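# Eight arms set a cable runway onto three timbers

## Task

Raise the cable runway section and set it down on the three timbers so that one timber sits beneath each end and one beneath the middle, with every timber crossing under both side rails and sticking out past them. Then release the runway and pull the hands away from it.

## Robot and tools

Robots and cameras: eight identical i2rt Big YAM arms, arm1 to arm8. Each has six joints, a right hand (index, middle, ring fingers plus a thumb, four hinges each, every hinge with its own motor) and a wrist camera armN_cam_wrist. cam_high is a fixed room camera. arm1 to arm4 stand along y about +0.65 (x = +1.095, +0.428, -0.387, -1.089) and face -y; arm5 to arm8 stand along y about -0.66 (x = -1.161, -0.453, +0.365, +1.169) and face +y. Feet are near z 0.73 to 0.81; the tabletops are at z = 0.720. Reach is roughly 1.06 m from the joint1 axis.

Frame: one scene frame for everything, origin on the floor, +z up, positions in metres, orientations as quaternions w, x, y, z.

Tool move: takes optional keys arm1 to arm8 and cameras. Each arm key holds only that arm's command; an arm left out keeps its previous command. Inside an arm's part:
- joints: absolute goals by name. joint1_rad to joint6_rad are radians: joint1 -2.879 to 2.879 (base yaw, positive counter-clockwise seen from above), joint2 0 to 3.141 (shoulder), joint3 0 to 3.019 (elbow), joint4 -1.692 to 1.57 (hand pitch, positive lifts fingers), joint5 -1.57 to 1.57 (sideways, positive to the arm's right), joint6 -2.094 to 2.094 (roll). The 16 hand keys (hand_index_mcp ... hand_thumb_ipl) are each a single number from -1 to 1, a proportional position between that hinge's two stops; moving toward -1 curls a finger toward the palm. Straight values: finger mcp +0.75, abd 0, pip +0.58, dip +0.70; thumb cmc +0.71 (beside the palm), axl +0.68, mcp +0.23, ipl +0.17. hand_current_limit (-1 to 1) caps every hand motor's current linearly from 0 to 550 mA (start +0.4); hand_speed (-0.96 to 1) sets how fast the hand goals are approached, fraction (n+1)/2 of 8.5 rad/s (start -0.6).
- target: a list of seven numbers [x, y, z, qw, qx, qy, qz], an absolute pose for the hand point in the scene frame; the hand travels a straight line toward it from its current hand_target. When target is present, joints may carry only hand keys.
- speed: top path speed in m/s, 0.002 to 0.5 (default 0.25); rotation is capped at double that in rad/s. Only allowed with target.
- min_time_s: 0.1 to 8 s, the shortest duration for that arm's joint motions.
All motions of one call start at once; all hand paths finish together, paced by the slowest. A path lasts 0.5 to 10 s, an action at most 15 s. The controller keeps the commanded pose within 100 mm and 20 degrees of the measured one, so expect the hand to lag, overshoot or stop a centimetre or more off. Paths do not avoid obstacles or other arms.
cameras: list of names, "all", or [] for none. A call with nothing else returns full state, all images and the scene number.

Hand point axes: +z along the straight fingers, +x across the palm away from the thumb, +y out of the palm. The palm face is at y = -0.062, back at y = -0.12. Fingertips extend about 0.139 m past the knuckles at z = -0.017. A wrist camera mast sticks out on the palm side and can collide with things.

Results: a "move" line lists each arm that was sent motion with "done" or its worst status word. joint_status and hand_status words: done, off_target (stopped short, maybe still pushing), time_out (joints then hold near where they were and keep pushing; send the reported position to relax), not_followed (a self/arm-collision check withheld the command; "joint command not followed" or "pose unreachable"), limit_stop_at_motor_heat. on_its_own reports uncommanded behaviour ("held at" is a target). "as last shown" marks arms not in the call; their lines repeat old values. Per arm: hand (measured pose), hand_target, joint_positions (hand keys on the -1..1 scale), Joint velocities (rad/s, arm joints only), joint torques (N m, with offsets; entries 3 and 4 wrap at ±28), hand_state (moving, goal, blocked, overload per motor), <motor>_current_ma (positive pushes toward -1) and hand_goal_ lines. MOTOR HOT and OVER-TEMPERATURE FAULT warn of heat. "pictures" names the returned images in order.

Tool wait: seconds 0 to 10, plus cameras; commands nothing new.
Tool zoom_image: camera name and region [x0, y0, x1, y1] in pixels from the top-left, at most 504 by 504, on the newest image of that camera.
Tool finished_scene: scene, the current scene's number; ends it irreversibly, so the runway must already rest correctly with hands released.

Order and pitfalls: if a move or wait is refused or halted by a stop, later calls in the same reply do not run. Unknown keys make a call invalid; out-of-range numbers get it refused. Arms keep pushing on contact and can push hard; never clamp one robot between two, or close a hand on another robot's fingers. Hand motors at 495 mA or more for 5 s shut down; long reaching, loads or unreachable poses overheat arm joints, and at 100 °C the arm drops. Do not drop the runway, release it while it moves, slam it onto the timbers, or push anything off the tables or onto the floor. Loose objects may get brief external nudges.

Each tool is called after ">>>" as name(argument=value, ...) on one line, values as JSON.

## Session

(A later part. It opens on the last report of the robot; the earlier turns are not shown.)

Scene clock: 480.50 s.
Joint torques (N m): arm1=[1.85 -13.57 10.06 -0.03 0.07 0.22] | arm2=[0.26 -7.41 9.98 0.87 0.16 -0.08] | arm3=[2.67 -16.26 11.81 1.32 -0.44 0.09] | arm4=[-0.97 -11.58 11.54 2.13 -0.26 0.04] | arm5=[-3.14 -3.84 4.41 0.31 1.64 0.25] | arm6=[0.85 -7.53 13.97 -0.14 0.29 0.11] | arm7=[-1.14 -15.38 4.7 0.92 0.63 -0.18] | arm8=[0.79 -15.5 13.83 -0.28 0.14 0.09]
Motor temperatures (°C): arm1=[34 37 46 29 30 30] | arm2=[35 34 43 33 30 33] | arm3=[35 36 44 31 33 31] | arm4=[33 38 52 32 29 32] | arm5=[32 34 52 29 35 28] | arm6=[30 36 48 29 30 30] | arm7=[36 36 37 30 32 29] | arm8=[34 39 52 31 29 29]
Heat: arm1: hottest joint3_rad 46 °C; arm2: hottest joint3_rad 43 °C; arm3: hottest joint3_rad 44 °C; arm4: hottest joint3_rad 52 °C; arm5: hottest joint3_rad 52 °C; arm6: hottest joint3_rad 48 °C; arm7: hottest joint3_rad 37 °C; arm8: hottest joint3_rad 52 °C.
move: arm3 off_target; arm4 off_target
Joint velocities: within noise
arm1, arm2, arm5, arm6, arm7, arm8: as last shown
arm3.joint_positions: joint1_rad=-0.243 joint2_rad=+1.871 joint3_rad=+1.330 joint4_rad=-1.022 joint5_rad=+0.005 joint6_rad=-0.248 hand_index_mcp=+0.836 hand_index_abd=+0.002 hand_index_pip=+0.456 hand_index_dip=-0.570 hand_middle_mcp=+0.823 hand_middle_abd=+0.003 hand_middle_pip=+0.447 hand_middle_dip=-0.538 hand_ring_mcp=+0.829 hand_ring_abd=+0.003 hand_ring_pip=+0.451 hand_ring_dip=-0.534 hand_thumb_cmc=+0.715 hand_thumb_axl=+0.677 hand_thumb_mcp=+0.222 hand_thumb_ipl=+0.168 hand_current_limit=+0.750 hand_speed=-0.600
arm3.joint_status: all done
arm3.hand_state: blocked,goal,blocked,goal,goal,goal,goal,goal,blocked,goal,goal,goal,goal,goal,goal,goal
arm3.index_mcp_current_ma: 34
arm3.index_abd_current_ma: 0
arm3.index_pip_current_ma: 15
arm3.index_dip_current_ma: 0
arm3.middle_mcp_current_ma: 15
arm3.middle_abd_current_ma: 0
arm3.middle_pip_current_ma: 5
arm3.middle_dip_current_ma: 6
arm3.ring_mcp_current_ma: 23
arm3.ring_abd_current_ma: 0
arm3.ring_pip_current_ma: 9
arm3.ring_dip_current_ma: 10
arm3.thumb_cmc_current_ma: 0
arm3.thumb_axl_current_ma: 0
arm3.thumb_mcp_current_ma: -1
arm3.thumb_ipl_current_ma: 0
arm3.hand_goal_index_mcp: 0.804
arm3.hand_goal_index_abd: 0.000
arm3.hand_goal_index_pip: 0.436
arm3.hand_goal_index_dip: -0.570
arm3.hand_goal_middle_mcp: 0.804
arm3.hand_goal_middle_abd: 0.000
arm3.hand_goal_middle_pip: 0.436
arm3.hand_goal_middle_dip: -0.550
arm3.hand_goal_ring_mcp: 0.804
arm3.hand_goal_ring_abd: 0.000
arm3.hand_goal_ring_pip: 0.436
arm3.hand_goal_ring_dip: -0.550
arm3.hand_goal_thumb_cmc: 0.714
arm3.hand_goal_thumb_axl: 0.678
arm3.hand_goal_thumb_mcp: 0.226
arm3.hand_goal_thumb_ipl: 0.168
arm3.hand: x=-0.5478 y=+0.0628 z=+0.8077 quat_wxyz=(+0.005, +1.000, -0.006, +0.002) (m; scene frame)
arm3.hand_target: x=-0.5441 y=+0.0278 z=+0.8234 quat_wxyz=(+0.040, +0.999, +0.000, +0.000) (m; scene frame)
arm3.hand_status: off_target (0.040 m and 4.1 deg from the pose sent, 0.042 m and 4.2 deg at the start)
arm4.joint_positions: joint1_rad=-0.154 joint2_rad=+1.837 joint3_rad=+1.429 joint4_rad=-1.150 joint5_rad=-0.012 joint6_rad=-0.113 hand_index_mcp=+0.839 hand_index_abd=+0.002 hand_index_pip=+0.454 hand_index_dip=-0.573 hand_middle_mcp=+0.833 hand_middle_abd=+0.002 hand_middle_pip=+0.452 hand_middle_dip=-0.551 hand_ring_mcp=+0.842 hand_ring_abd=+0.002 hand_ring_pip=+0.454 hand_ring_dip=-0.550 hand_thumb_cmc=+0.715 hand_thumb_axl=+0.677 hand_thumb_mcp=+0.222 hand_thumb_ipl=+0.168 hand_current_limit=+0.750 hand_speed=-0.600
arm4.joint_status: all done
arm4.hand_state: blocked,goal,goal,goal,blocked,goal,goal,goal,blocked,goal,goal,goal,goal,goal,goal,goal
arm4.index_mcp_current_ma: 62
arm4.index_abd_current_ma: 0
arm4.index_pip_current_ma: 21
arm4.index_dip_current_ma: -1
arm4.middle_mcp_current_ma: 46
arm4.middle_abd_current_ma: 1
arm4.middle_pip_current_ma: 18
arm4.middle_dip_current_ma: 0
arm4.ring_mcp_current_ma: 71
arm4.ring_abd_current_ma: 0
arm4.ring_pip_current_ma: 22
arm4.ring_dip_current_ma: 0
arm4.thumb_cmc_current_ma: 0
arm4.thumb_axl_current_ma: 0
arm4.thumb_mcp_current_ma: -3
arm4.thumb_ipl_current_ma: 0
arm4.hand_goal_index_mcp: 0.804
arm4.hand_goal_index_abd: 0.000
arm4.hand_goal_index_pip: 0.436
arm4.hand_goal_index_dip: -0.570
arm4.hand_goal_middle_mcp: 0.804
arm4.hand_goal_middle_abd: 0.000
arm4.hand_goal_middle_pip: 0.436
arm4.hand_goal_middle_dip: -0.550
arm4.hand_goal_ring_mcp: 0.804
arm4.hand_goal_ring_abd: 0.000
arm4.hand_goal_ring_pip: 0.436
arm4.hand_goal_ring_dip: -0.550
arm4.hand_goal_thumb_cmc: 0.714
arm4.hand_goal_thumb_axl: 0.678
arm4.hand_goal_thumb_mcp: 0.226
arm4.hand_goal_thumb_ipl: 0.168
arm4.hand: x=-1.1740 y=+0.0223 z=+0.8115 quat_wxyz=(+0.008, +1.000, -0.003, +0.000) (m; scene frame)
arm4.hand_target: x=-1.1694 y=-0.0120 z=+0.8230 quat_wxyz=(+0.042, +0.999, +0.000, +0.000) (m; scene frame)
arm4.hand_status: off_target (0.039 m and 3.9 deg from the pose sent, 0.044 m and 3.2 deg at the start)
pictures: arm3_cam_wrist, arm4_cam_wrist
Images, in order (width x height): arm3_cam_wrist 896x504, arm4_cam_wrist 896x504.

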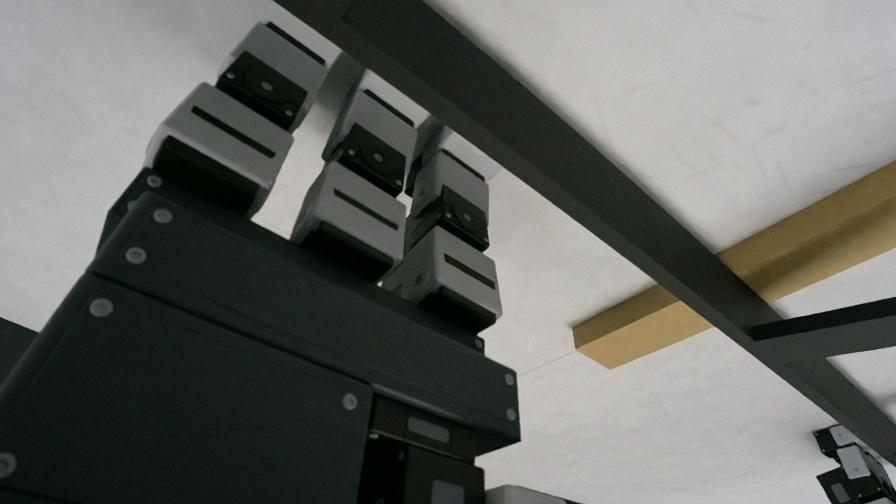

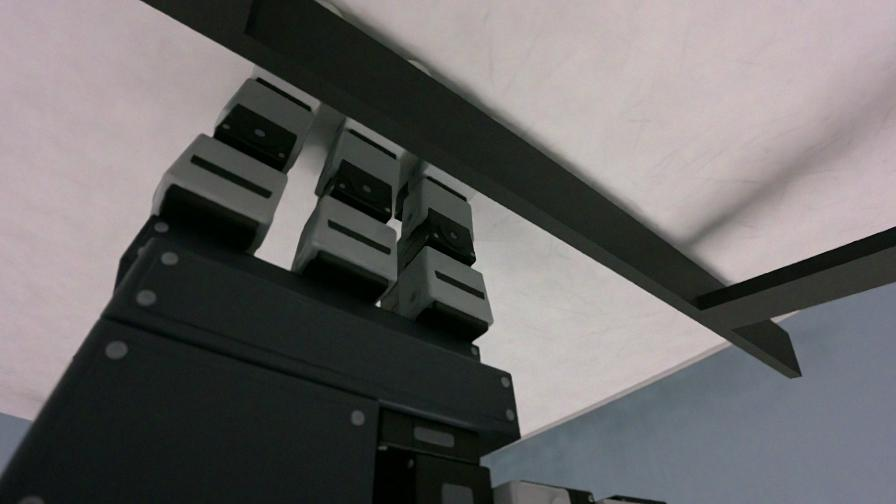

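>>> move(arm4={"joints": {"hand_index_dip": -0.68, "hand_middle_dip": -0.68, "hand_ring_dip": -0.68, "hand_index_mcp": 0.74, "hand_middle_mcp": 0.74, "hand_ring_mcp": 0.74, "hand_index_pip": 0.37, "hand_middle_pip": 0.37, "hand_ring_pip": 0.37, "joint2_rad": 1.64, "joint3_rad": 1.43, "joint4_rad": -1.10}, "min_time_s": 2}, cameras=["arm3_cam_wrist", "arm4_cam_wrist"])

Scene clock: 483.93 s.
Joint torques (N m): arm1=[1.67 -13.33 10.11 -0.09 0.05 0.19] | arm2=[0.38 -8.18 10.19 0.98 0.21 -0.12] | arm3=[1.79 -17.32 10.71 1.02 -0.46 0.07] | arm4=[-1.26 -11.63 9.48 1.72 -0.08 -0.02] | arm5=[-3.55 -3.02 4.25 0.49 1 0.21] | arm6=[0.97 -7.53 13.94 -0.1 0.29 0.11] | arm7=[-1.14 -15.56 4.66 0.91 0.62 -0.19] | arm8=[-0.15 -15.5 14.24 -0.09 0.14 0.06]
Motor temperatures (°C): arm1=[34 37 47 29 30 30] | arm2=[35 34 43 33 30 33] | arm3=[35 36 44 31 33 31] | arm4=[33 38 52 32 29 32] | arm5=[32 34 51 29 34 28] | arm6=[30 36 49 29 30 30] | arm7=[36 36 37 30 32 29] | arm8=[34 39 52 31 29 29]
Heat: arm1: hottest joint3_rad 47 °C; arm2: hottest joint3_rad 43 °C; arm3: hottest joint3_rad 44 °C; arm4: hottest joint3_rad 52 °C; arm5: hottest joint3_rad 51 °C; arm6: hottest joint3_rad 49 °C; arm7: hottest joint3_rad 37 °C; arm8: hottest joint3_rad 52 °C.
move: arm4 done
Joint velocities: within noise
arm1.joint_positions: joint1_rad=+0.212 joint2_rad=+1.633 joint3_rad=+1.289 joint4_rad=-1.254 joint5_rad=+0.002 joint6_rad=+0.237 hand_index_mcp=+0.752 hand_index_abd=-0.003 hand_index_pip=+0.573 hand_index_dip=-0.577 hand_middle_mcp=+0.751 hand_middle_abd=-0.003 hand_middle_pip=+0.574 hand_middle_dip=-0.577 hand_ring_mcp=+0.752 hand_ring_abd=-0.003 hand_ring_pip=+0.574 hand_ring_dip=-0.577 hand_thumb_cmc=+0.714 hand_thumb_axl=+0.677 hand_thumb_mcp=+0.222 hand_thumb_ipl=+0.168 hand_current_limit=+0.400 hand_speed=-0.600
arm1.joint_status: not commanded
arm1.hand_state: goal,goal,goal,goal,goal,goal,goal,goal,goal,goal,goal,goal,goal,goal,goal,goal
arm1.index_mcp_current_ma: -5
arm1.index_abd_current_ma: -6
arm1.index_pip_current_ma: -5
arm1.index_dip_current_ma: 7
arm1.middle_mcp_current_ma: -5
arm1.middle_abd_current_ma: -5
arm1.middle_pip_current_ma: -5
arm1.middle_dip_current_ma: 7
arm1.ring_mcp_current_ma: -5
arm1.ring_abd_current_ma: -5
arm1.ring_pip_current_ma: -4
arm1.ring_dip_current_ma: 6
arm1.thumb_cmc_current_ma: -1
arm1.thumb_axl_current_ma: -1
arm1.thumb_mcp_current_ma: -12
arm1.thumb_ipl_current_ma: -1
arm1.hand_goal_index_mcp: 0.754
arm1.hand_goal_index_abd: 0.000
arm1.hand_goal_index_pip: 0.576
arm1.hand_goal_index_dip: -0.580
arm1.hand_goal_middle_mcp: 0.754
arm1.hand_goal_middle_abd: 0.000
arm1.hand_goal_middle_pip: 0.576
arm1.hand_goal_middle_dip: -0.580
arm1.hand_goal_ring_mcp: 0.754
arm1.hand_goal_ring_abd: 0.000
arm1.hand_goal_ring_pip: 0.576
arm1.hand_goal_ring_dip: -0.580
arm1.hand_goal_thumb_cmc: 0.714
arm1.hand_goal_thumb_axl: 0.678
arm1.hand_goal_thumb_mcp: 0.226
arm1.hand_goal_thumb_ipl: 0.168
arm1.hand: x=+1.1831 y=+0.1107 z=+0.9349 quat_wxyz=(-0.014, +1.000, +0.002, -0.003) (m; scene frame)
arm1.hand_target: x=+1.1898 y=+0.1005 z=+0.9500 quat_wxyz=(+0.000, +1.000, +0.000, +0.000) (m; scene frame)
arm1.hand_status: not commanded
arm2.joint_positions: joint1_rad=-0.492 joint2_rad=+1.236 joint3_rad=+1.106 joint4_rad=-1.461 joint5_rad=+0.002 joint6_rad=-0.497 hand_index_mcp=+0.755 hand_index_abd=+0.001 hand_index_pip=+0.577 hand_index_dip=-0.596 hand_middle_mcp=+0.755 hand_middle_abd=+0.001 hand_middle_pip=+0.577 hand_middle_dip=-0.597 hand_ring_mcp=+0.755 hand_ring_abd=+0.001 hand_ring_pip=+0.577 hand_ring_dip=-0.596 hand_thumb_cmc=+0.715 hand_thumb_axl=+0.677 hand_thumb_mcp=+0.224 hand_thumb_ipl=+0.168 hand_current_limit=+0.750 hand_speed=-0.600
arm2.joint_status: not commanded
arm2.hand_state: goal,goal,goal,goal,goal,goal,goal,goal,goal,goal,goal,goal,goal,goal,goal,goal
arm2.index_mcp_current_ma: 0
arm2.index_abd_current_ma: 0
arm2.index_pip_current_ma: 0
arm2.index_dip_current_ma: 3
arm2.middle_mcp_current_ma: 0
arm2.middle_abd_current_ma: 0
arm2.middle_pip_current_ma: 0
arm2.middle_dip_current_ma: 3
arm2.ring_mcp_current_ma: 0
arm2.ring_abd_current_ma: 0
arm2.ring_pip_current_ma: 0
arm2.ring_dip_current_ma: 3
arm2.thumb_cmc_current_ma: 0
arm2.thumb_axl_current_ma: 0
arm2.thumb_mcp_current_ma: -3
arm2.thumb_ipl_current_ma: 0
arm2.hand_goal_index_mcp: 0.754
arm2.hand_goal_index_abd: 0.000
arm2.hand_goal_index_pip: 0.576
arm2.hand_goal_index_dip: -0.600
arm2.hand_goal_middle_mcp: 0.754
arm2.hand_goal_middle_abd: 0.000
arm2.hand_goal_middle_pip: 0.576
arm2.hand_goal_middle_dip: -0.600
arm2.hand_goal_ring_mcp: 0.754
arm2.hand_goal_ring_abd: 0.000
arm2.hand_goal_ring_pip: 0.576
arm2.hand_goal_ring_dip: -0.600
arm2.hand_goal_thumb_cmc: 0.714
arm2.hand_goal_thumb_axl: 0.678
arm2.hand_goal_thumb_mcp: 0.226
arm2.hand_goal_thumb_ipl: 0.168
arm2.hand: x=+0.2391 y=+0.2851 z=+0.9501 quat_wxyz=(-0.002, +1.000, -0.008, +0.003) (m; scene frame)
arm2.hand_target: x=+0.2401 y=+0.2800 z=+0.9501 quat_wxyz=(+0.000, +1.000, +0.000, +0.000) (m; scene frame)
arm2.hand_status: not commanded
arm3, arm6: as last shown
arm3.joint_positions: joint1_rad=-0.236 joint2_rad=+1.881 joint3_rad=+1.346 joint4_rad=-1.014 joint5_rad=+0.006 joint6_rad=-0.247 hand_index_mcp=+0.835 hand_index_abd=+0.002 hand_index_pip=+0.468 hand_index_dip=-0.563 hand_middle_mcp=+0.823 hand_middle_abd=+0.002 hand_middle_pip=+0.462 hand_middle_dip=-0.531 hand_ring_mcp=+0.833 hand_ring_abd=+0.003 hand_ring_pip=+0.463 hand_ring_dip=-0.531 hand_thumb_cmc=+0.715 hand_thumb_axl=+0.677 hand_thumb_mcp=+0.222 hand_thumb_ipl=+0.168 hand_current_limit=+0.750 hand_speed=-0.600
arm3.hand_state: blocked,goal,blocked,goal,goal,goal,blocked,goal,blocked,goal,blocked,goal,goal,goal,goal,goal
arm3.index_mcp_current_ma: 33
arm3.index_pip_current_ma: 32
arm3.index_dip_current_ma: 3
arm3.middle_pip_current_ma: 21
arm3.middle_dip_current_ma: 13
arm3.ring_mcp_current_ma: 29
arm3.ring_pip_current_ma: 24
arm3.ring_dip_current_ma: 14
arm3.hand: x=-0.5460 y=+0.0540 z=+0.8088 quat_wxyz=(+0.011, +1.000, -0.003, +0.000) (m; scene frame)
arm3.hand_target: x=-0.5440 y=+0.0277 z=+0.8234 quat_wxyz=(+0.040, +0.999, +0.000, +0.000) (m; scene frame)
arm4.joint_positions: joint1_rad=-0.148 joint2_rad=+1.627 joint3_rad=+1.401 joint4_rad=-1.109 joint5_rad=-0.016 joint6_rad=-0.109 hand_index_mcp=+0.743 hand_index_abd=+0.001 hand_index_pip=+0.374 hand_index_dip=-0.676 hand_middle_mcp=+0.743 hand_middle_abd=+0.002 hand_middle_pip=+0.374 hand_middle_dip=-0.677 hand_ring_mcp=+0.743 hand_ring_abd=+0.002 hand_ring_pip=+0.375 hand_ring_dip=-0.677 hand_thumb_cmc=+0.714 hand_thumb_axl=+0.677 hand_thumb_mcp=+0.222 hand_thumb_ipl=+0.168 hand_current_limit=+0.750 hand_speed=-0.600
arm4.joint_status: all done
arm4.hand_state: goal,goal,goal,goal,goal,goal,goal,goal,goal,goal,goal,goal,goal,goal,goal,goal
arm4.index_mcp_current_ma: 2
arm4.index_abd_current_ma: 0
arm4.index_pip_current_ma: 2
arm4.index_dip_current_ma: 2
arm4.middle_mcp_current_ma: 2
arm4.middle_abd_current_ma: 1
arm4.middle_pip_current_ma: 2
arm4.middle_dip_current_ma: 2
arm4.ring_mcp_current_ma: 2
arm4.ring_abd_current_ma: 1
arm4.ring_pip_current_ma: 3
arm4.ring_dip_current_ma: 2
arm4.thumb_cmc_current_ma: 0
arm4.thumb_axl_current_ma: 0
arm4.thumb_mcp_current_ma: -3
arm4.thumb_ipl_current_ma: 0
arm4.hand_goal_index_mcp: 0.740
arm4.hand_goal_index_abd: 0.000
arm4.hand_goal_index_pip: 0.370
arm4.hand_goal_index_dip: -0.680
arm4.hand_goal_middle_mcp: 0.740
arm4.hand_goal_middle_abd: 0.000
arm4.hand_goal_middle_pip: 0.370
arm4.hand_goal_middle_dip: -0.680
arm4.hand_goal_ring_mcp: 0.740
arm4.hand_goal_ring_abd: 0.000
arm4.hand_goal_ring_pip: 0.370
arm4.hand_goal_ring_dip: -0.680
arm4.hand_goal_thumb_cmc: 0.714
arm4.hand_goal_thumb_axl: 0.678
arm4.hand_goal_thumb_mcp: 0.226
arm4.hand_goal_thumb_ipl: 0.168
arm4.hand: x=-1.1687 y=+0.0245 z=+0.9303 quat_wxyz=(+0.119, +0.993, +0.000, -0.010) (m; scene frame)
arm4.hand_target: x=-1.1656 y=+0.0122 z=+0.9387 quat_wxyz=(+0.132, +0.991, +0.002, -0.009) (m; scene frame)
arm4.hand_status: not commanded
arm5.joint_positions: joint1_rad=+1.615 joint2_rad=+1.178 joint3_rad=+0.372 joint4_rad=-0.739 joint5_rad=-0.028 joint6_rad=-1.622 hand_index_mcp=-0.684 hand_index_abd=+0.003 hand_index_pip=-0.297 hand_index_dip=-0.003 hand_middle_mcp=-0.682 hand_middle_abd=+0.003 hand_middle_pip=-0.296 hand_middle_dip=-0.003 hand_ring_mcp=-0.684 hand_ring_abd=+0.003 hand_ring_pip=-0.296 hand_ring_dip=-0.003 hand_thumb_cmc=+0.714 hand_thumb_axl=+0.677 hand_thumb_mcp=+0.222 hand_thumb_ipl=+0.168 hand_current_limit=+0.750 hand_speed=-0.600
arm5.joint_status: not commanded
arm5.hand_state: goal,goal,goal,goal,goal,goal,goal,goal,goal,goal,goal,goal,goal,goal,goal,goal
arm5.index_mcp_current_ma: 28
arm5.index_abd_current_ma: 3
arm5.index_pip_current_ma: 3
arm5.index_dip_current_ma: -3
arm5.middle_mcp_current_ma: 33
arm5.middle_abd_current_ma: 2
arm5.middle_pip_current_ma: 4
arm5.middle_dip_current_ma: -2
arm5.ring_mcp_current_ma: 29
arm5.ring_abd_current_ma: 3
arm5.ring_pip_current_ma: 4
arm5.ring_dip_current_ma: -2
arm5.thumb_cmc_current_ma: 0
arm5.thumb_axl_current_ma: 0
arm5.thumb_mcp_current_ma: -6
arm5.thumb_ipl_current_ma: 0
arm5.hand_goal_index_mcp: -0.700
arm5.hand_goal_index_abd: 0.000
arm5.hand_goal_index_pip: -0.300
arm5.hand_goal_index_dip: 0.000
arm5.hand_goal_middle_mcp: -0.700
arm5.hand_goal_middle_abd: 0.000
arm5.hand_goal_middle_pip: -0.300
arm5.hand_goal_middle_dip: 0.000
arm5.hand_goal_ring_mcp: -0.700
arm5.hand_goal_ring_abd: 0.000
arm5.hand_goal_ring_pip: -0.300
arm5.hand_goal_ring_dip: 0.000
arm5.hand_goal_thumb_cmc: 0.714
arm5.hand_goal_thumb_axl: 0.678
arm5.hand_goal_thumb_mcp: 0.226
arm5.hand_goal_thumb_ipl: 0.168
arm5.hand: x=-1.3887 y=-0.7501 z=+0.7715 quat_wxyz=(-0.015, -0.999, -0.027, +0.008) (m; scene frame)
arm5.hand_target: x=-1.3843 y=-0.7369 z=+0.7652 quat_wxyz=(+0.000, -1.000, +0.000, +0.000) (m; scene frame)
arm5.hand_status: not commanded
arm7.joint_positions: joint1_rad=+1.726 joint2_rad=+1.771 joint3_rad=+0.961 joint4_rad=-0.772 joint5_rad=-0.020 joint6_rad=-1.469 hand_index_mcp=-0.682 hand_index_abd=+0.000 hand_index_pip=-0.296 hand_index_dip=-0.003 hand_middle_mcp=-0.680 hand_middle_abd=+0.000 hand_middle_pip=-0.297 hand_middle_dip=-0.003 hand_ring_mcp=-0.684 hand_ring_abd=+0.000 hand_ring_pip=-0.297 hand_ring_dip=-0.003 hand_thumb_cmc=+0.713 hand_thumb_axl=+0.677 hand_thumb_mcp=+0.223 hand_thumb_ipl=+0.168 hand_current_limit=+0.750 hand_speed=-0.600
arm7.joint_status: not commanded
arm7.hand_state: goal,goal,goal,goal,goal,goal,goal,goal,goal,goal,goal,goal,goal,goal,goal,goal
arm7.index_mcp_current_ma: 59
arm7.index_abd_current_ma: 0
arm7.index_pip_current_ma: 8
arm7.index_dip_current_ma: -6
arm7.middle_mcp_current_ma: 65
arm7.middle_abd_current_ma: 0
arm7.middle_pip_current_ma: 7
arm7.middle_dip_current_ma: -6
arm7.ring_mcp_current_ma: 49
arm7.ring_abd_current_ma: 1
arm7.ring_pip_current_ma: 7
arm7.ring_dip_current_ma: -5
arm7.thumb_cmc_current_ma: -2
arm7.thumb_axl_current_ma: -1
arm7.thumb_mcp_current_ma: -10
arm7.thumb_ipl_current_ma: -1
arm7.hand_goal_index_mcp: -0.700
arm7.hand_goal_index_abd: 0.000
arm7.hand_goal_index_pip: -0.300
arm7.hand_goal_index_dip: 0.000
arm7.hand_goal_middle_mcp: -0.700
arm7.hand_goal_middle_abd: 0.000
arm7.hand_goal_middle_pip: -0.300
arm7.hand_goal_middle_dip: 0.000
arm7.hand_goal_ring_mcp: -0.700
arm7.hand_goal_ring_abd: 0.000
arm7.hand_goal_ring_pip: -0.300
arm7.hand_goal_ring_dip: 0.000
arm7.hand_goal_thumb_cmc: 0.714
arm7.hand_goal_thumb_axl: 0.678
arm7.hand_goal_thumb_mcp: 0.226
arm7.hand_goal_thumb_ipl: 0.168
arm7.hand: x=-0.0768 y=-0.7870 z=+0.7638 quat_wxyz=(-0.010, -1.000, -0.009, -0.007) (m; scene frame)
arm7.hand_target: x=-0.0797 y=-0.7655 z=+0.7649 quat_wxyz=(+0.000, -1.000, +0.000, +0.000) (m; scene frame)
arm7.hand_status: not commanded
arm8.joint_positions: joint1_rad=-0.393 joint2_rad=+1.717 joint3_rad=+1.354 joint4_rad=-1.259 joint5_rad=+0.012 joint6_rad=-0.348 hand_index_mcp=+0.749 hand_index_abd=+0.003 hand_index_pip=+0.573 hand_index_dip=-0.582 hand_middle_mcp=+0.749 hand_middle_abd=+0.003 hand_middle_pip=+0.573 hand_middle_dip=-0.577 hand_ring_mcp=+0.752 hand_ring_abd=+0.002 hand_ring_pip=+0.574 hand_ring_dip=-0.577 hand_thumb_cmc=+0.715 hand_thumb_axl=+0.677 hand_thumb_mcp=+0.223 hand_thumb_ipl=+0.168 hand_current_limit=+0.400 hand_speed=-0.600
arm8.joint_status: not commanded
arm8.hand_state: goal,goal,goal,goal,goal,goal,goal,goal,goal,goal,goal,goal,goal,goal,goal,goal
arm8.index_mcp_current_ma: -4
arm8.index_abd_current_ma: 1
arm8.index_pip_current_ma: -2
arm8.index_dip_current_ma: -1
arm8.middle_mcp_current_ma: -4
arm8.middle_abd_current_ma: 2
arm8.middle_pip_current_ma: -2
arm8.middle_dip_current_ma: 2
arm8.ring_mcp_current_ma: -1
arm8.ring_abd_current_ma: 1
arm8.ring_pip_current_ma: -1
arm8.ring_dip_current_ma: 2
arm8.thumb_cmc_current_ma: 0
arm8.thumb_axl_current_ma: 0
arm8.thumb_mcp_current_ma: -2
arm8.thumb_ipl_current_ma: 0
arm8.hand_goal_index_mcp: 0.754
arm8.hand_goal_index_abd: 0.000
arm8.hand_goal_index_pip: 0.576
arm8.hand_goal_index_dip: -0.580
arm8.hand_goal_middle_mcp: 0.754
arm8.hand_goal_middle_abd: 0.000
arm8.hand_goal_middle_pip: 0.576
arm8.hand_goal_middle_dip: -0.580
arm8.hand_goal_ring_mcp: 0.754
arm8.hand_goal_ring_abd: 0.000
arm8.hand_goal_ring_pip: 0.576
arm8.hand_goal_ring_dip: -0.580
arm8.hand_goal_thumb_cmc: 0.714
arm8.hand_goal_thumb_axl: 0.678
arm8.hand_goal_thumb_mcp: 0.226
arm8.hand_goal_thumb_ipl: 0.168
arm8.hand: x=+1.3619 y=-0.1148 z=+0.9234 quat_wxyz=(-0.009, -0.001, +1.000, -0.022) (m; scene frame)
arm8.hand_target: x=+1.3721 y=-0.1012 z=+0.9501 quat_wxyz=(+0.000, +0.000, +1.000, +0.000) (m; scene frame)
arm8.hand_status: not commanded
pictures: arm3_cam_wrist, arm4_cam_wrist
Images, in order (width x height): arm3_cam_wrist 896x504, arm4_cam_wrist 896x504.

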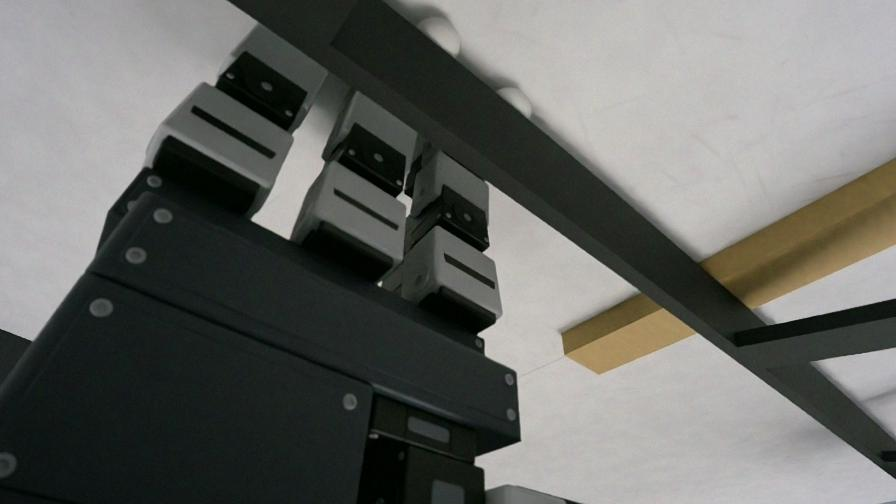

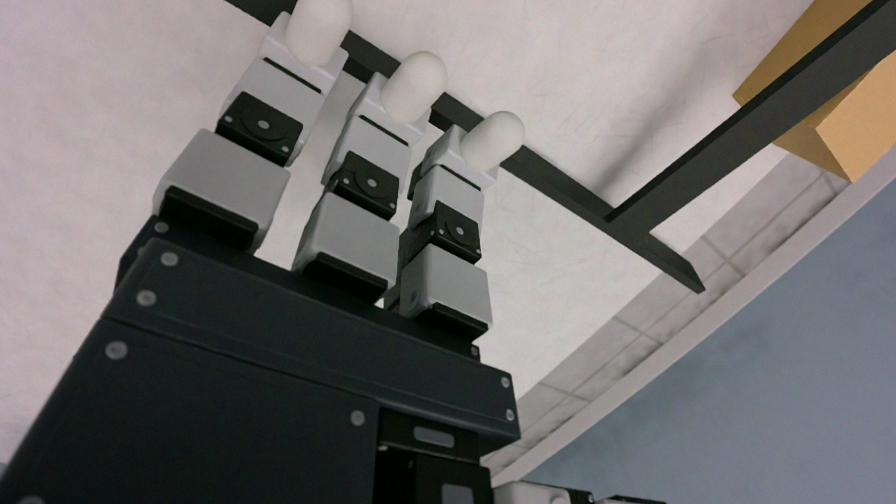

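>>> move(arm3={"target": [-0.545, 0.015, 0.826, 0.045, 1, 0, 0], "speed": 0.06}, arm4={"target": [-1.17, 0.10, 0.93, 0.01, 1, 0, 0], "speed": 0.15, "joints": {"hand_index_dip": -0.51, "hand_middle_dip": -0.51, "hand_ring_dip": -0.51, "hand_index_mcp": 0.804, "hand_middle_mcp": 0.804, "hand_ring_mcp": 0.804, "hand_index_pip": 0.436, "hand_middle_pip": 0.436, "hand_ring_pip": 0.436}}, cameras=["arm3_cam_wrist", "cam_high"])

Scene clock: 486.47 s.
Joint torques (N m): arm1=[1.49 -13.33 10.06 -0.02 0.06 0.21] | arm2=[-0.09 -8.06 10.11 0.91 0.17 -0.09] | arm3=[2.37 -16.56 12.11 1.14 -0.54 0.11] | arm4=[-2.49 -11.93 6.65 0.59 0.23 -0.14] | arm5=[-3.02 -4.01 4.3 0.34 0.95 0.24] | arm6=[0.67 -7.47 13.94 -0.14 0.29 0.11] | arm7=[-1.08 -15.33 4.7 0.91 0.62 -0.18] | arm8=[0.67 -15.44 13.9 -0.76 0.1 0]
Motor temperatures (°C): arm1=[34 37 47 29 30 30] | arm2=[35 34 43 33 30 33] | arm3=[35 36 44 31 33 31] | arm4=[33 38 52 32 29 32] | arm5=[32 34 51 29 34 28] | arm6=[30 36 49 29 30 30] | arm7=[36 36 37 30 32 29] | arm8=[34 39 52 31 29 29]
Heat: arm1: hottest joint3_rad 47 °C; arm2: hottest joint3_rad 43 °C; arm3: hottest joint3_rad 44 °C; arm4: hottest joint3_rad 52 °C; arm5: hottest joint3_rad 51 °C; arm6: hottest joint3_rad 49 °C; arm7: hottest joint3_rad 37 °C; arm8: hottest joint3_rad 52 °C.
move: arm3 off_target; arm4 done
Joint velocities: within noise
arm1, arm2, arm5, arm6, arm7, arm8: as last shown
arm3.joint_positions: joint1_rad=-0.236 joint2_rad=+1.886 joint3_rad=+1.354 joint4_rad=-1.023 joint5_rad=+0.006 joint6_rad=-0.247 hand_index_mcp=+0.835 hand_index_abd=+0.002 hand_index_pip=+0.468 hand_index_dip=-0.567 hand_middle_mcp=+0.823 hand_middle_abd=+0.002 hand_middle_pip=+0.462 hand_middle_dip=-0.533 hand_ring_mcp=+0.833 hand_ring_abd=+0.003 hand_ring_pip=+0.463 hand_ring_dip=-0.531 hand_thumb_cmc=+0.715 hand_thumb_axl=+0.677 hand_thumb_mcp=+0.222 hand_thumb_ipl=+0.168 hand_current_limit=+0.750 hand_speed=-0.600
arm3.joint_status: not commanded
arm3.hand_state: blocked,goal,blocked,goal,goal,goal,blocked,goal,blocked,goal,blocked,goal,goal,goal,goal,goal
arm3.index_mcp_current_ma: 33
arm3.index_abd_current_ma: 0
arm3.index_pip_current_ma: 32
arm3.index_dip_current_ma: 1
arm3.middle_mcp_current_ma: 15
arm3.middle_abd_current_ma: 0
arm3.middle_pip_current_ma: 21
arm3.middle_dip_current_ma: 11
arm3.ring_mcp_current_ma: 29
arm3.ring_abd_current_ma: 0
arm3.ring_pip_current_ma: 24
arm3.ring_dip_current_ma: 14
arm3.thumb_cmc_current_ma: 0
arm3.thumb_axl_current_ma: 0
arm3.thumb_mcp_current_ma: -1
arm3.thumb_ipl_current_ma: 0
arm3.hand_goal_index_mcp: 0.804
arm3.hand_goal_index_abd: 0.000
arm3.hand_goal_index_pip: 0.436
arm3.hand_goal_index_dip: -0.570
arm3.hand_goal_middle_mcp: 0.804
arm3.hand_goal_middle_abd: 0.000
arm3.hand_goal_middle_pip: 0.436
arm3.hand_goal_middle_dip: -0.550
arm3.hand_goal_ring_mcp: 0.804
arm3.hand_goal_ring_abd: 0.000
arm3.hand_goal_ring_pip: 0.436
arm3.hand_goal_ring_dip: -0.550
arm3.hand_goal_thumb_cmc: 0.714
arm3.hand_goal_thumb_axl: 0.678
arm3.hand_goal_thumb_mcp: 0.226
arm3.hand_goal_thumb_ipl: 0.168
arm3.hand: x=-0.5462 y=+0.0530 z=+0.8086 quat_wxyz=(+0.008, +1.000, -0.003, +0.001) (m; scene frame)
arm3.hand_target: x=-0.5441 y=+0.0179 z=+0.8274 quat_wxyz=(+0.045, +0.999, +0.000, +0.000) (m; scene frame)
arm3.hand_status: off_target (0.042 m and 4.2 deg from the pose sent, 0.043 m and 3.9 deg at the start)
arm4.joint_positions: joint1_rad=-0.160 joint2_rad=+1.564 joint3_rad=+1.389 joint4_rad=-1.373 joint5_rad=-0.016 joint6_rad=-0.121 hand_index_mcp=+0.802 hand_index_abd=+0.001 hand_index_pip=+0.434 hand_index_dip=-0.513 hand_middle_mcp=+0.802 hand_middle_abd=+0.002 hand_middle_pip=+0.434 hand_middle_dip=-0.512 hand_ring_mcp=+0.802 hand_ring_abd=+0.002 hand_ring_pip=+0.434 hand_ring_dip=-0.512 hand_thumb_cmc=+0.714 hand_thumb_axl=+0.677 hand_thumb_mcp=+0.222 hand_thumb_ipl=+0.168 hand_current_limit=+0.750 hand_speed=-0.600
arm4.joint_status: all done
arm4.hand_state: goal,goal,goal,goal,goal,goal,goal,goal,goal,goal,goal,goal,goal,goal,goal,goal
arm4.index_mcp_current_ma: -1
arm4.index_abd_current_ma: 0
arm4.index_pip_current_ma: -1
arm4.index_dip_current_ma: -1
arm4.middle_mcp_current_ma: -1
arm4.middle_abd_current_ma: 1
arm4.middle_pip_current_ma: -1
arm4.middle_dip_current_ma: -1
arm4.ring_mcp_current_ma: -1
arm4.ring_abd_current_ma: 1
arm4.ring_pip_current_ma: -1
arm4.ring_dip_current_ma: -1
arm4.thumb_cmc_current_ma: 0
arm4.thumb_axl_current_ma: 0
arm4.thumb_mcp_current_ma: -3
arm4.thumb_ipl_current_ma: 0
arm4.hand_goal_index_mcp: 0.804
arm4.hand_goal_index_abd: 0.000
arm4.hand_goal_index_pip: 0.436
arm4.hand_goal_index_dip: -0.510
arm4.hand_goal_middle_mcp: 0.804
arm4.hand_goal_middle_abd: 0.000
arm4.hand_goal_middle_pip: 0.436
arm4.hand_goal_middle_dip: -0.510
arm4.hand_goal_ring_mcp: 0.804
arm4.hand_goal_ring_abd: 0.000
arm4.hand_goal_ring_pip: 0.436
arm4.hand_goal_ring_dip: -0.510
arm4.hand_goal_thumb_cmc: 0.714
arm4.hand_goal_thumb_axl: 0.678
arm4.hand_goal_thumb_mcp: 0.226
arm4.hand_goal_thumb_ipl: 0.168
arm4.hand: x=-1.1666 y=+0.0944 z=+0.9287 quat_wxyz=(+0.013, +1.000, -0.002, +0.001) (m; scene frame)
arm4.hand_target: x=-1.1700 y=+0.0999 z=+0.9300 quat_wxyz=(+0.010, +1.000, +0.000, +0.000) (m; scene frame)
arm4.hand_status: done (0.007 m and 0.5 deg from the pose sent, 0.076 m and 12.6 deg at the start)
pictures: arm3_cam_wrist, cam_high
Images, in order (width x height): arm3_cam_wrist 896x504, cam_high 896x504.

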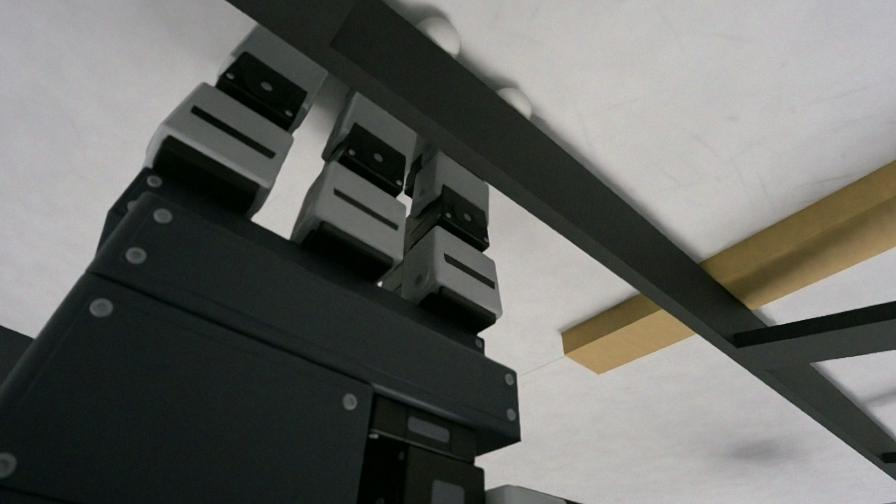

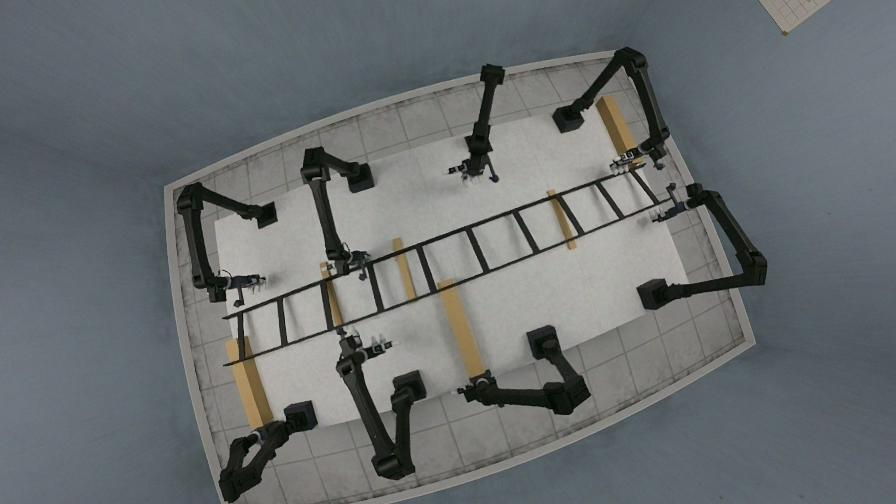

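>>> move(arm3={"joints": {"hand_index_dip": -0.68, "hand_middle_dip": -0.68, "hand_ring_dip": -0.68, "hand_index_mcp": 0.74, "hand_middle_mcp": 0.73, "hand_ring_mcp": 0.74, "hand_index_pip": 0.36, "hand_middle_pip": 0.36, "hand_ring_pip": 0.36}}, arm4={"target": [-1.17, 0.10, 0.85, 0.01, 1, 0, 0], "speed": 0.1}, cameras=["arm3_cam_wrist"])

Scene clock: 489.97 s.
Joint torques (N m): arm1=[1.79 -13.39 10.11 -0.08 0.04 0.23] | arm2=[0.44 -7.59 10.35 0.96 0.18 -0.11] | arm3=[1.73 -17.26 11.74 1.35 -0.83 0.03] | arm4=[-2.37 -9.99 6.5 1.37 0.23 -0.13] | arm5=[-3.31 -4.13 4.15 0.43 0.92 0.17] | arm6=[0.91 -7.47 13.98 -0.14 0.29 0.11] | arm7=[-1.14 -15.38 4.68 0.91 0.62 -0.19] | arm8=[0.21 -16.15 13.82 -0.17 0.08 0.04]
Motor temperatures (°C): arm1=[34 37 47 29 30 30] | arm2=[35 34 43 33 30 33] | arm3=[35 36 44 31 33 31] | arm4=[33 38 51 32 29 32] | arm5=[32 34 50 29 34 28] | arm6=[30 36 49 29 30 30] | arm7=[36 36 37 30 32 29] | arm8=[34 39 53 31 29 29]
Heat: arm1: hottest joint3_rad 47 °C; arm2: hottest joint3_rad 43 °C; arm3: hottest joint3_rad 44 °C; arm4: hottest joint3_rad 51 °C; arm5: hottest joint3_rad 50 °C; arm6: hottest joint3_rad 49 °C; arm7: hottest joint3_rad 37 °C; arm8: hottest joint3_rad 53 °C.
move: arm3 off_target; arm4 done
Joint velocities: within noise
arm1, arm2, arm5, arm7, arm8: as last shown
arm3.joint_positions: joint1_rad=-0.232 joint2_rad=+1.891 joint3_rad=+1.360 joint4_rad=-1.028 joint5_rad=+0.015 joint6_rad=-0.239 hand_index_mcp=+0.835 hand_index_abd=+0.003 hand_index_pip=+0.462 hand_index_dip=-0.591 hand_middle_mcp=+0.823 hand_middle_abd=+0.003 hand_middle_pip=+0.456 hand_middle_dip=-0.566 hand_ring_mcp=+0.832 hand_ring_abd=+0.004 hand_ring_pip=+0.458 hand_ring_dip=-0.572 hand_thumb_cmc=+0.715 hand_thumb_axl=+0.677 hand_thumb_mcp=+0.222 hand_thumb_ipl=+0.168 hand_current_limit=+0.750 hand_speed=-0.600
arm3.joint_status: hand_index_mcp off_target (ended at +0.835, target +0.740); hand_index_pip off_target (ended at +0.462, target +0.360); hand_index_dip off_target (ended at -0.591, target -0.680); hand_middle_mcp off_target (ended at +0.823, target +0.730); hand_middle_pip off_target (ended at +0.456, target +0.360); hand_middle_dip off_target (ended at -0.566, target -0.680); hand_ring_mcp off_target (ended at +0.832, target +0.740); hand_ring_pip off_target (ended at +0.458, target +0.360); hand_ring_dip off_target (ended at -0.572, target -0.680)
arm3.hand_state: blocked,goal,blocked,blocked,blocked,goal,blocked,blocked,blocked,goal,blocked,blocked,goal,goal,goal,goal
arm3.index_mcp_current_ma: 216
arm3.index_abd_current_ma: 0
arm3.index_pip_current_ma: 220
arm3.index_dip_current_ma: 177
arm3.middle_mcp_current_ma: 207
arm3.middle_abd_current_ma: 1
arm3.middle_pip_current_ma: 198
arm3.middle_dip_current_ma: 267
arm3.ring_mcp_current_ma: 206
arm3.ring_abd_current_ma: 1
arm3.ring_pip_current_ma: 204
arm3.ring_dip_current_ma: 245
arm3.thumb_cmc_current_ma: 0
arm3.thumb_axl_current_ma: 0
arm3.thumb_mcp_current_ma: -1
arm3.thumb_ipl_current_ma: 0
arm3.hand_goal_index_mcp: 0.740
arm3.hand_goal_index_abd: 0.000
arm3.hand_goal_index_pip: 0.360
arm3.hand_goal_index_dip: -0.680
arm3.hand_goal_middle_mcp: 0.730
arm3.hand_goal_middle_abd: 0.000
arm3.hand_goal_middle_pip: 0.360
arm3.hand_goal_middle_dip: -0.680
arm3.hand_goal_ring_mcp: 0.740
arm3.hand_goal_ring_abd: 0.000
arm3.hand_goal_ring_pip: 0.360
arm3.hand_goal_ring_dip: -0.680
arm3.hand_goal_thumb_cmc: 0.714
arm3.hand_goal_thumb_axl: 0.678
arm3.hand_goal_thumb_mcp: 0.226
arm3.hand_goal_thumb_ipl: 0.168
arm3.hand: x=-0.5457 y=+0.0521 z=+0.8076 quat_wxyz=(+0.005, +1.000, -0.004, -0.003) (m; scene frame)
arm3.hand_target: x=-0.5441 y=+0.0178 z=+0.8275 quat_wxyz=(+0.045, +0.999, +0.000, +0.000) (m; scene frame)
arm3.hand_status: not commanded
arm4.joint_positions: joint1_rad=-0.160 joint2_rad=+1.594 joint3_rad=+1.235 joint4_rad=-1.187 joint5_rad=-0.016 joint6_rad=-0.121 hand_index_mcp=+0.802 hand_index_abd=+0.001 hand_index_pip=+0.434 hand_index_dip=-0.513 hand_middle_mcp=+0.802 hand_middle_abd=+0.002 hand_middle_pip=+0.434 hand_middle_dip=-0.512 hand_ring_mcp=+0.802 hand_ring_abd=+0.002 hand_ring_pip=+0.434 hand_ring_dip=-0.512 hand_thumb_cmc=+0.714 hand_thumb_axl=+0.677 hand_thumb_mcp=+0.222 hand_thumb_ipl=+0.168 hand_current_limit=+0.750 hand_speed=-0.600
arm4.joint_status: not commanded
arm4.hand_state: goal,goal,goal,goal,goal,goal,goal,goal,goal,goal,goal,goal,goal,goal,goal,goal
arm4.index_mcp_current_ma: -1
arm4.index_abd_current_ma: 0
arm4.index_pip_current_ma: -1
arm4.index_dip_current_ma: -1
arm4.middle_mcp_current_ma: -1
arm4.middle_abd_current_ma: 1
arm4.middle_pip_current_ma: -1
arm4.middle_dip_current_ma: -1
arm4.ring_mcp_current_ma: -1
arm4.ring_abd_current_ma: 1
arm4.ring_pip_current_ma: -1
arm4.ring_dip_current_ma: -1
arm4.thumb_cmc_current_ma: 0
arm4.thumb_axl_current_ma: 0
arm4.thumb_mcp_current_ma: -3
arm4.thumb_ipl_current_ma: 0
arm4.hand_goal_index_mcp: 0.804
arm4.hand_goal_index_abd: 0.000
arm4.hand_goal_index_pip: 0.436
arm4.hand_goal_index_dip: -0.510
arm4.hand_goal_middle_mcp: 0.804
arm4.hand_goal_middle_abd: 0.000
arm4.hand_goal_middle_pip: 0.436
arm4.hand_goal_middle_dip: -0.510
arm4.hand_goal_ring_mcp: 0.804
arm4.hand_goal_ring_abd: 0.000
arm4.hand_goal_ring_pip: 0.436
arm4.hand_goal_ring_dip: -0.510
arm4.hand_goal_thumb_cmc: 0.714
arm4.hand_goal_thumb_axl: 0.678
arm4.hand_goal_thumb_mcp: 0.226
arm4.hand_goal_thumb_ipl: 0.168
arm4.hand: x=-1.1664 y=+0.1010 z=+0.8591 quat_wxyz=(+0.014, +1.000, -0.002, +0.001) (m; scene frame)
arm4.hand_target: x=-1.1700 y=+0.1002 z=+0.8501 quat_wxyz=(+0.010, +1.000, +0.000, +0.000) (m; scene frame)
arm4.hand_status: done (0.010 m and 0.6 deg from the pose sent, 0.079 m and 0.5 deg at the start)
arm6.joint_positions: joint1_rad=+0.180 joint2_rad=+1.233 joint3_rad=+1.035 joint4_rad=-1.448 joint5_rad=-0.003 joint6_rad=+0.206 hand_index_mcp=+0.786 hand_index_abd=+0.002 hand_index_pip=+0.434 hand_index_dip=-0.512 hand_middle_mcp=+0.790 hand_middle_abd=+0.002 hand_middle_pip=+0.434 hand_middle_dip=-0.512 hand_ring_mcp=-0.742 hand_ring_abd=-0.003 hand_ring_pip=+0.966 hand_ring_dip=+0.503 hand_thumb_cmc=+0.713 hand_thumb_axl=+0.677 hand_thumb_mcp=+0.223 hand_thumb_ipl=+0.168 hand_current_limit=+0.750 hand_speed=-0.600
arm6.joint_status: not commanded
arm6.hand_state: goal,goal,goal,goal,goal,goal,goal,goal,goal,goal,overload,goal,goal,goal,goal,goal
arm6.index_mcp_current_ma: -7
arm6.index_abd_current_ma: 2
arm6.index_pip_current_ma: -3
arm6.index_dip_current_ma: -3
arm6.middle_mcp_current_ma: 0
arm6.middle_abd_current_ma: 2
arm6.middle_pip_current_ma: -3
arm6.middle_dip_current_ma: -3
arm6.ring_mcp_current_ma: 17
arm6.ring_abd_current_ma: -3
arm6.ring_pip_current_ma: 0
arm6.ring_dip_current_ma: 5
arm6.thumb_cmc_current_ma: -1
arm6.thumb_axl_current_ma: -1
arm6.thumb_mcp_current_ma: -7
arm6.thumb_ipl_current_ma: 0
arm6.hand_goal_index_mcp: 0.790
arm6.hand_goal_index_abd: 0.000
arm6.hand_goal_index_pip: 0.436
arm6.hand_goal_index_dip: -0.510
arm6.hand_goal_middle_mcp: 0.790
arm6.hand_goal_middle_abd: 0.000
arm6.hand_goal_middle_pip: 0.436
arm6.hand_goal_middle_dip: -0.510
arm6.hand_goal_ring_mcp: -0.750
arm6.hand_goal_ring_abd: 0.000
arm6.hand_goal_ring_pip: 0.576
arm6.hand_goal_ring_dip: 0.500
arm6.hand_goal_thumb_cmc: 0.714
arm6.hand_goal_thumb_axl: 0.678
arm6.hand_goal_thumb_mcp: 0.226
arm6.hand_goal_thumb_ipl: 0.168
arm6.hand: x=-0.4945 y=-0.2666 z=+0.9690 quat_wxyz=(+0.005, +0.000, +0.999, -0.032) (m; scene frame)
arm6.hand_target: x=-0.4997 y=-0.2515 z=+0.9998 quat_wxyz=(+0.000, +0.000, +1.000, +0.000) (m; scene frame)
arm6.hand_status: not commanded
pictures: arm3_cam_wrist
Images, in order (width x height): arm3_cam_wrist 896x504.

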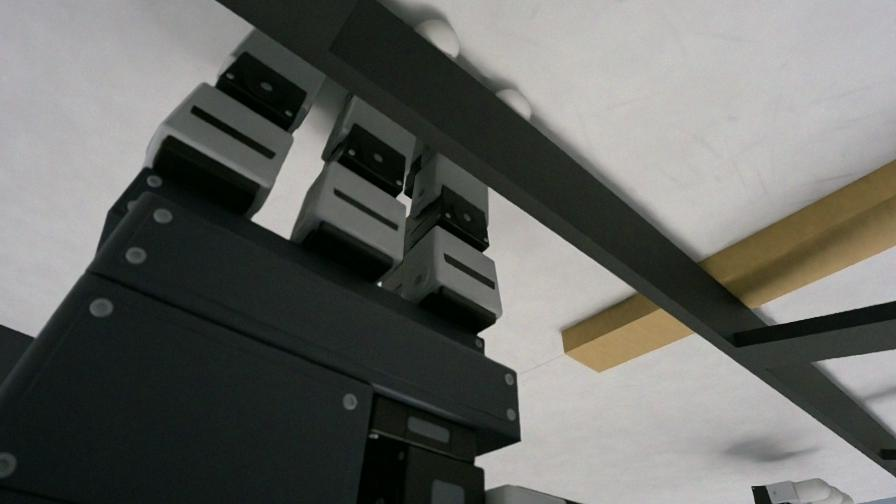

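>>> move(arm3={"joints": {"joint2_rad": 1.74, "joint3_rad": 1.40, "joint4_rad": -1.18}, "min_time_s": 2}, cameras=["arm3_cam_wrist", "arm4_cam_wrist"])

Scene clock: 494.67 s.
Joint torques (N m): arm1=[2.02 -13.68 10 -0.06 0.07 0.22] | arm2=[0.26 -8.06 10.37 1.03 0.19 -0.14] | arm3=[1.9 -30.45 9.72 -4.22 -1.03 0.01] | arm4=[-2.37 -10.05 6.5 1.36 0.23 -0.13] | arm5=[-2.08 -3.78 3.96 0.46 0.94 0.18] | arm6=[0.85 -7.53 13.98 -0.14 0.28 0.11] | arm7=[-1.14 -15.27 4.67 0.94 0.62 -0.2] | arm8=[0.73 -15.21 14.09 -0.54 0.16 0.07]
Motor temperatures (°C): arm1=[34 37 47 29 30 30] | arm2=[35 34 43 33 30 33] | arm3=[35 37 44 31 34 31] | arm4=[32 38 50 32 29 32] | arm5=[32 34 49 29 34 28] | arm6=[30 36 50 29 30 30] | arm7=[36 36 36 30 32 29] | arm8=[34 39 53 31 29 29]
Heat: arm1: hottest joint3_rad 47 °C; arm2: hottest joint3_rad 43 °C; arm3: hottest joint3_rad 44 °C; arm4: hottest joint3_rad 50 °C; arm5: hottest joint3_rad 49 °C; arm6: hottest joint3_rad 50 °C; arm7: hottest joint1_rad 36 °C; arm8: hottest joint3_rad 53 °C.
move: arm3 time_out
Joint velocities: within noise
arm1, arm2, arm4, arm5, arm6, arm7, arm8: as last shown
arm3.joint_positions: joint1_rad=-0.232 joint2_rad=+1.887 joint3_rad=+1.365 joint4_rad=-1.075 joint5_rad=+0.020 joint6_rad=-0.236 hand_index_mcp=+0.763 hand_index_abd=+0.013 hand_index_pip=+0.462 hand_index_dip=-0.591 hand_middle_mcp=+0.751 hand_middle_abd=+0.015 hand_middle_pip=+0.456 hand_middle_dip=-0.566 hand_ring_mcp=+0.763 hand_ring_abd=+0.012 hand_ring_pip=+0.458 hand_ring_dip=-0.572 hand_thumb_cmc=+0.715 hand_thumb_axl=+0.677 hand_thumb_mcp=+0.222 hand_thumb_ipl=+0.168 hand_current_limit=+0.750 hand_speed=-0.600
arm3.joint_status: joint2_rad time_out (moved -0.005 of -0.151); joint4_rad time_out (moved -0.047 of -0.152); the others done
arm3.hand_state: blocked,goal,blocked,blocked,blocked,goal,blocked,blocked,blocked,goal,blocked,blocked,goal,goal,goal,goal
arm3.index_mcp_current_ma: 20
arm3.index_abd_current_ma: 5
arm3.index_pip_current_ma: 220
arm3.index_dip_current_ma: 177
arm3.middle_mcp_current_ma: 18
arm3.middle_abd_current_ma: 7
arm3.middle_pip_current_ma: 198
arm3.middle_dip_current_ma: 267
arm3.ring_mcp_current_ma: 21
arm3.ring_abd_current_ma: 5
arm3.ring_pip_current_ma: 204
arm3.ring_dip_current_ma: 245
arm3.thumb_cmc_current_ma: 0
arm3.thumb_axl_current_ma: 0
arm3.thumb_mcp_current_ma: -1
arm3.thumb_ipl_current_ma: 0
arm3.hand_goal_index_mcp: 0.740
arm3.hand_goal_index_abd: 0.000
arm3.hand_goal_index_pip: 0.360
arm3.hand_goal_index_dip: -0.680
arm3.hand_goal_middle_mcp: 0.730
arm3.hand_goal_middle_abd: 0.000
arm3.hand_goal_middle_pip: 0.360
arm3.hand_goal_middle_dip: -0.680
arm3.hand_goal_ring_mcp: 0.740
arm3.hand_goal_ring_abd: 0.000
arm3.hand_goal_ring_pip: 0.360
arm3.hand_goal_ring_dip: -0.680
arm3.hand_goal_thumb_cmc: 0.714
arm3.hand_goal_thumb_axl: 0.678
arm3.hand_goal_thumb_mcp: 0.226
arm3.hand_goal_thumb_ipl: 0.168
arm3.on_its_own: joint2_rad reads +1.887 and still pushes toward +1.740 since a time_out; joint4_rad reads -1.075 and still pushes toward -1.180 since a time_out; hand_index_mcp moved -0.072 toward your old target +0.740; hand_middle_mcp moved -0.071 toward your old target +0.730; hand_ring_mcp moved -0.069 toward your old target +0.740
arm3.hand: x=-0.5446 y=+0.0612 z=+0.8084 quat_wxyz=(-0.014, +1.000, -0.006, -0.001) (m; scene frame)
arm3.hand_target: x=-0.5342 y=+0.0622 z=+0.9014 quat_wxyz=(+0.028, +1.000, +0.000, +0.005) (m; scene frame)
arm3.hand_status: not commanded
pictures: arm3_cam_wrist, arm4_cam_wrist
Images, in order (width x height): arm3_cam_wrist 896x504, arm4_cam_wrist 896x504.

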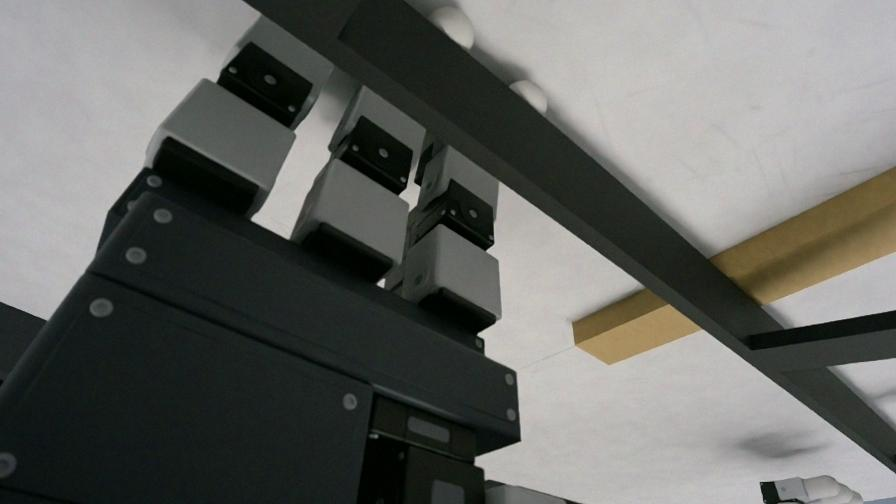

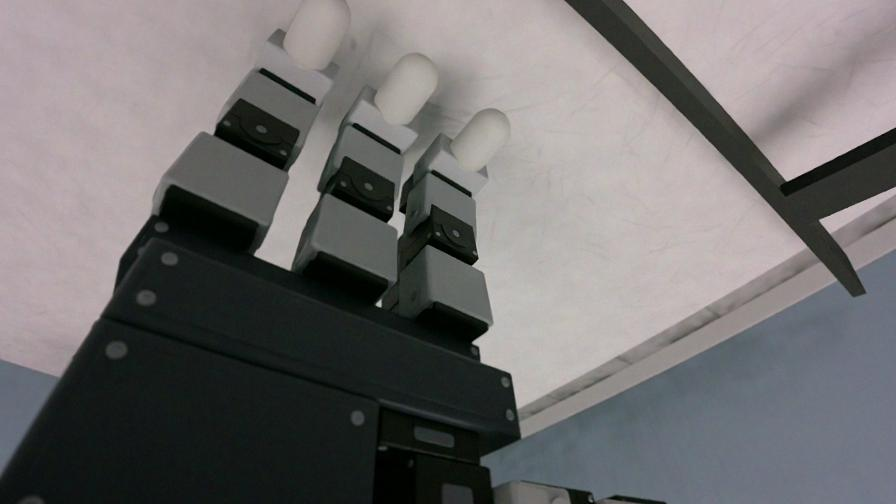

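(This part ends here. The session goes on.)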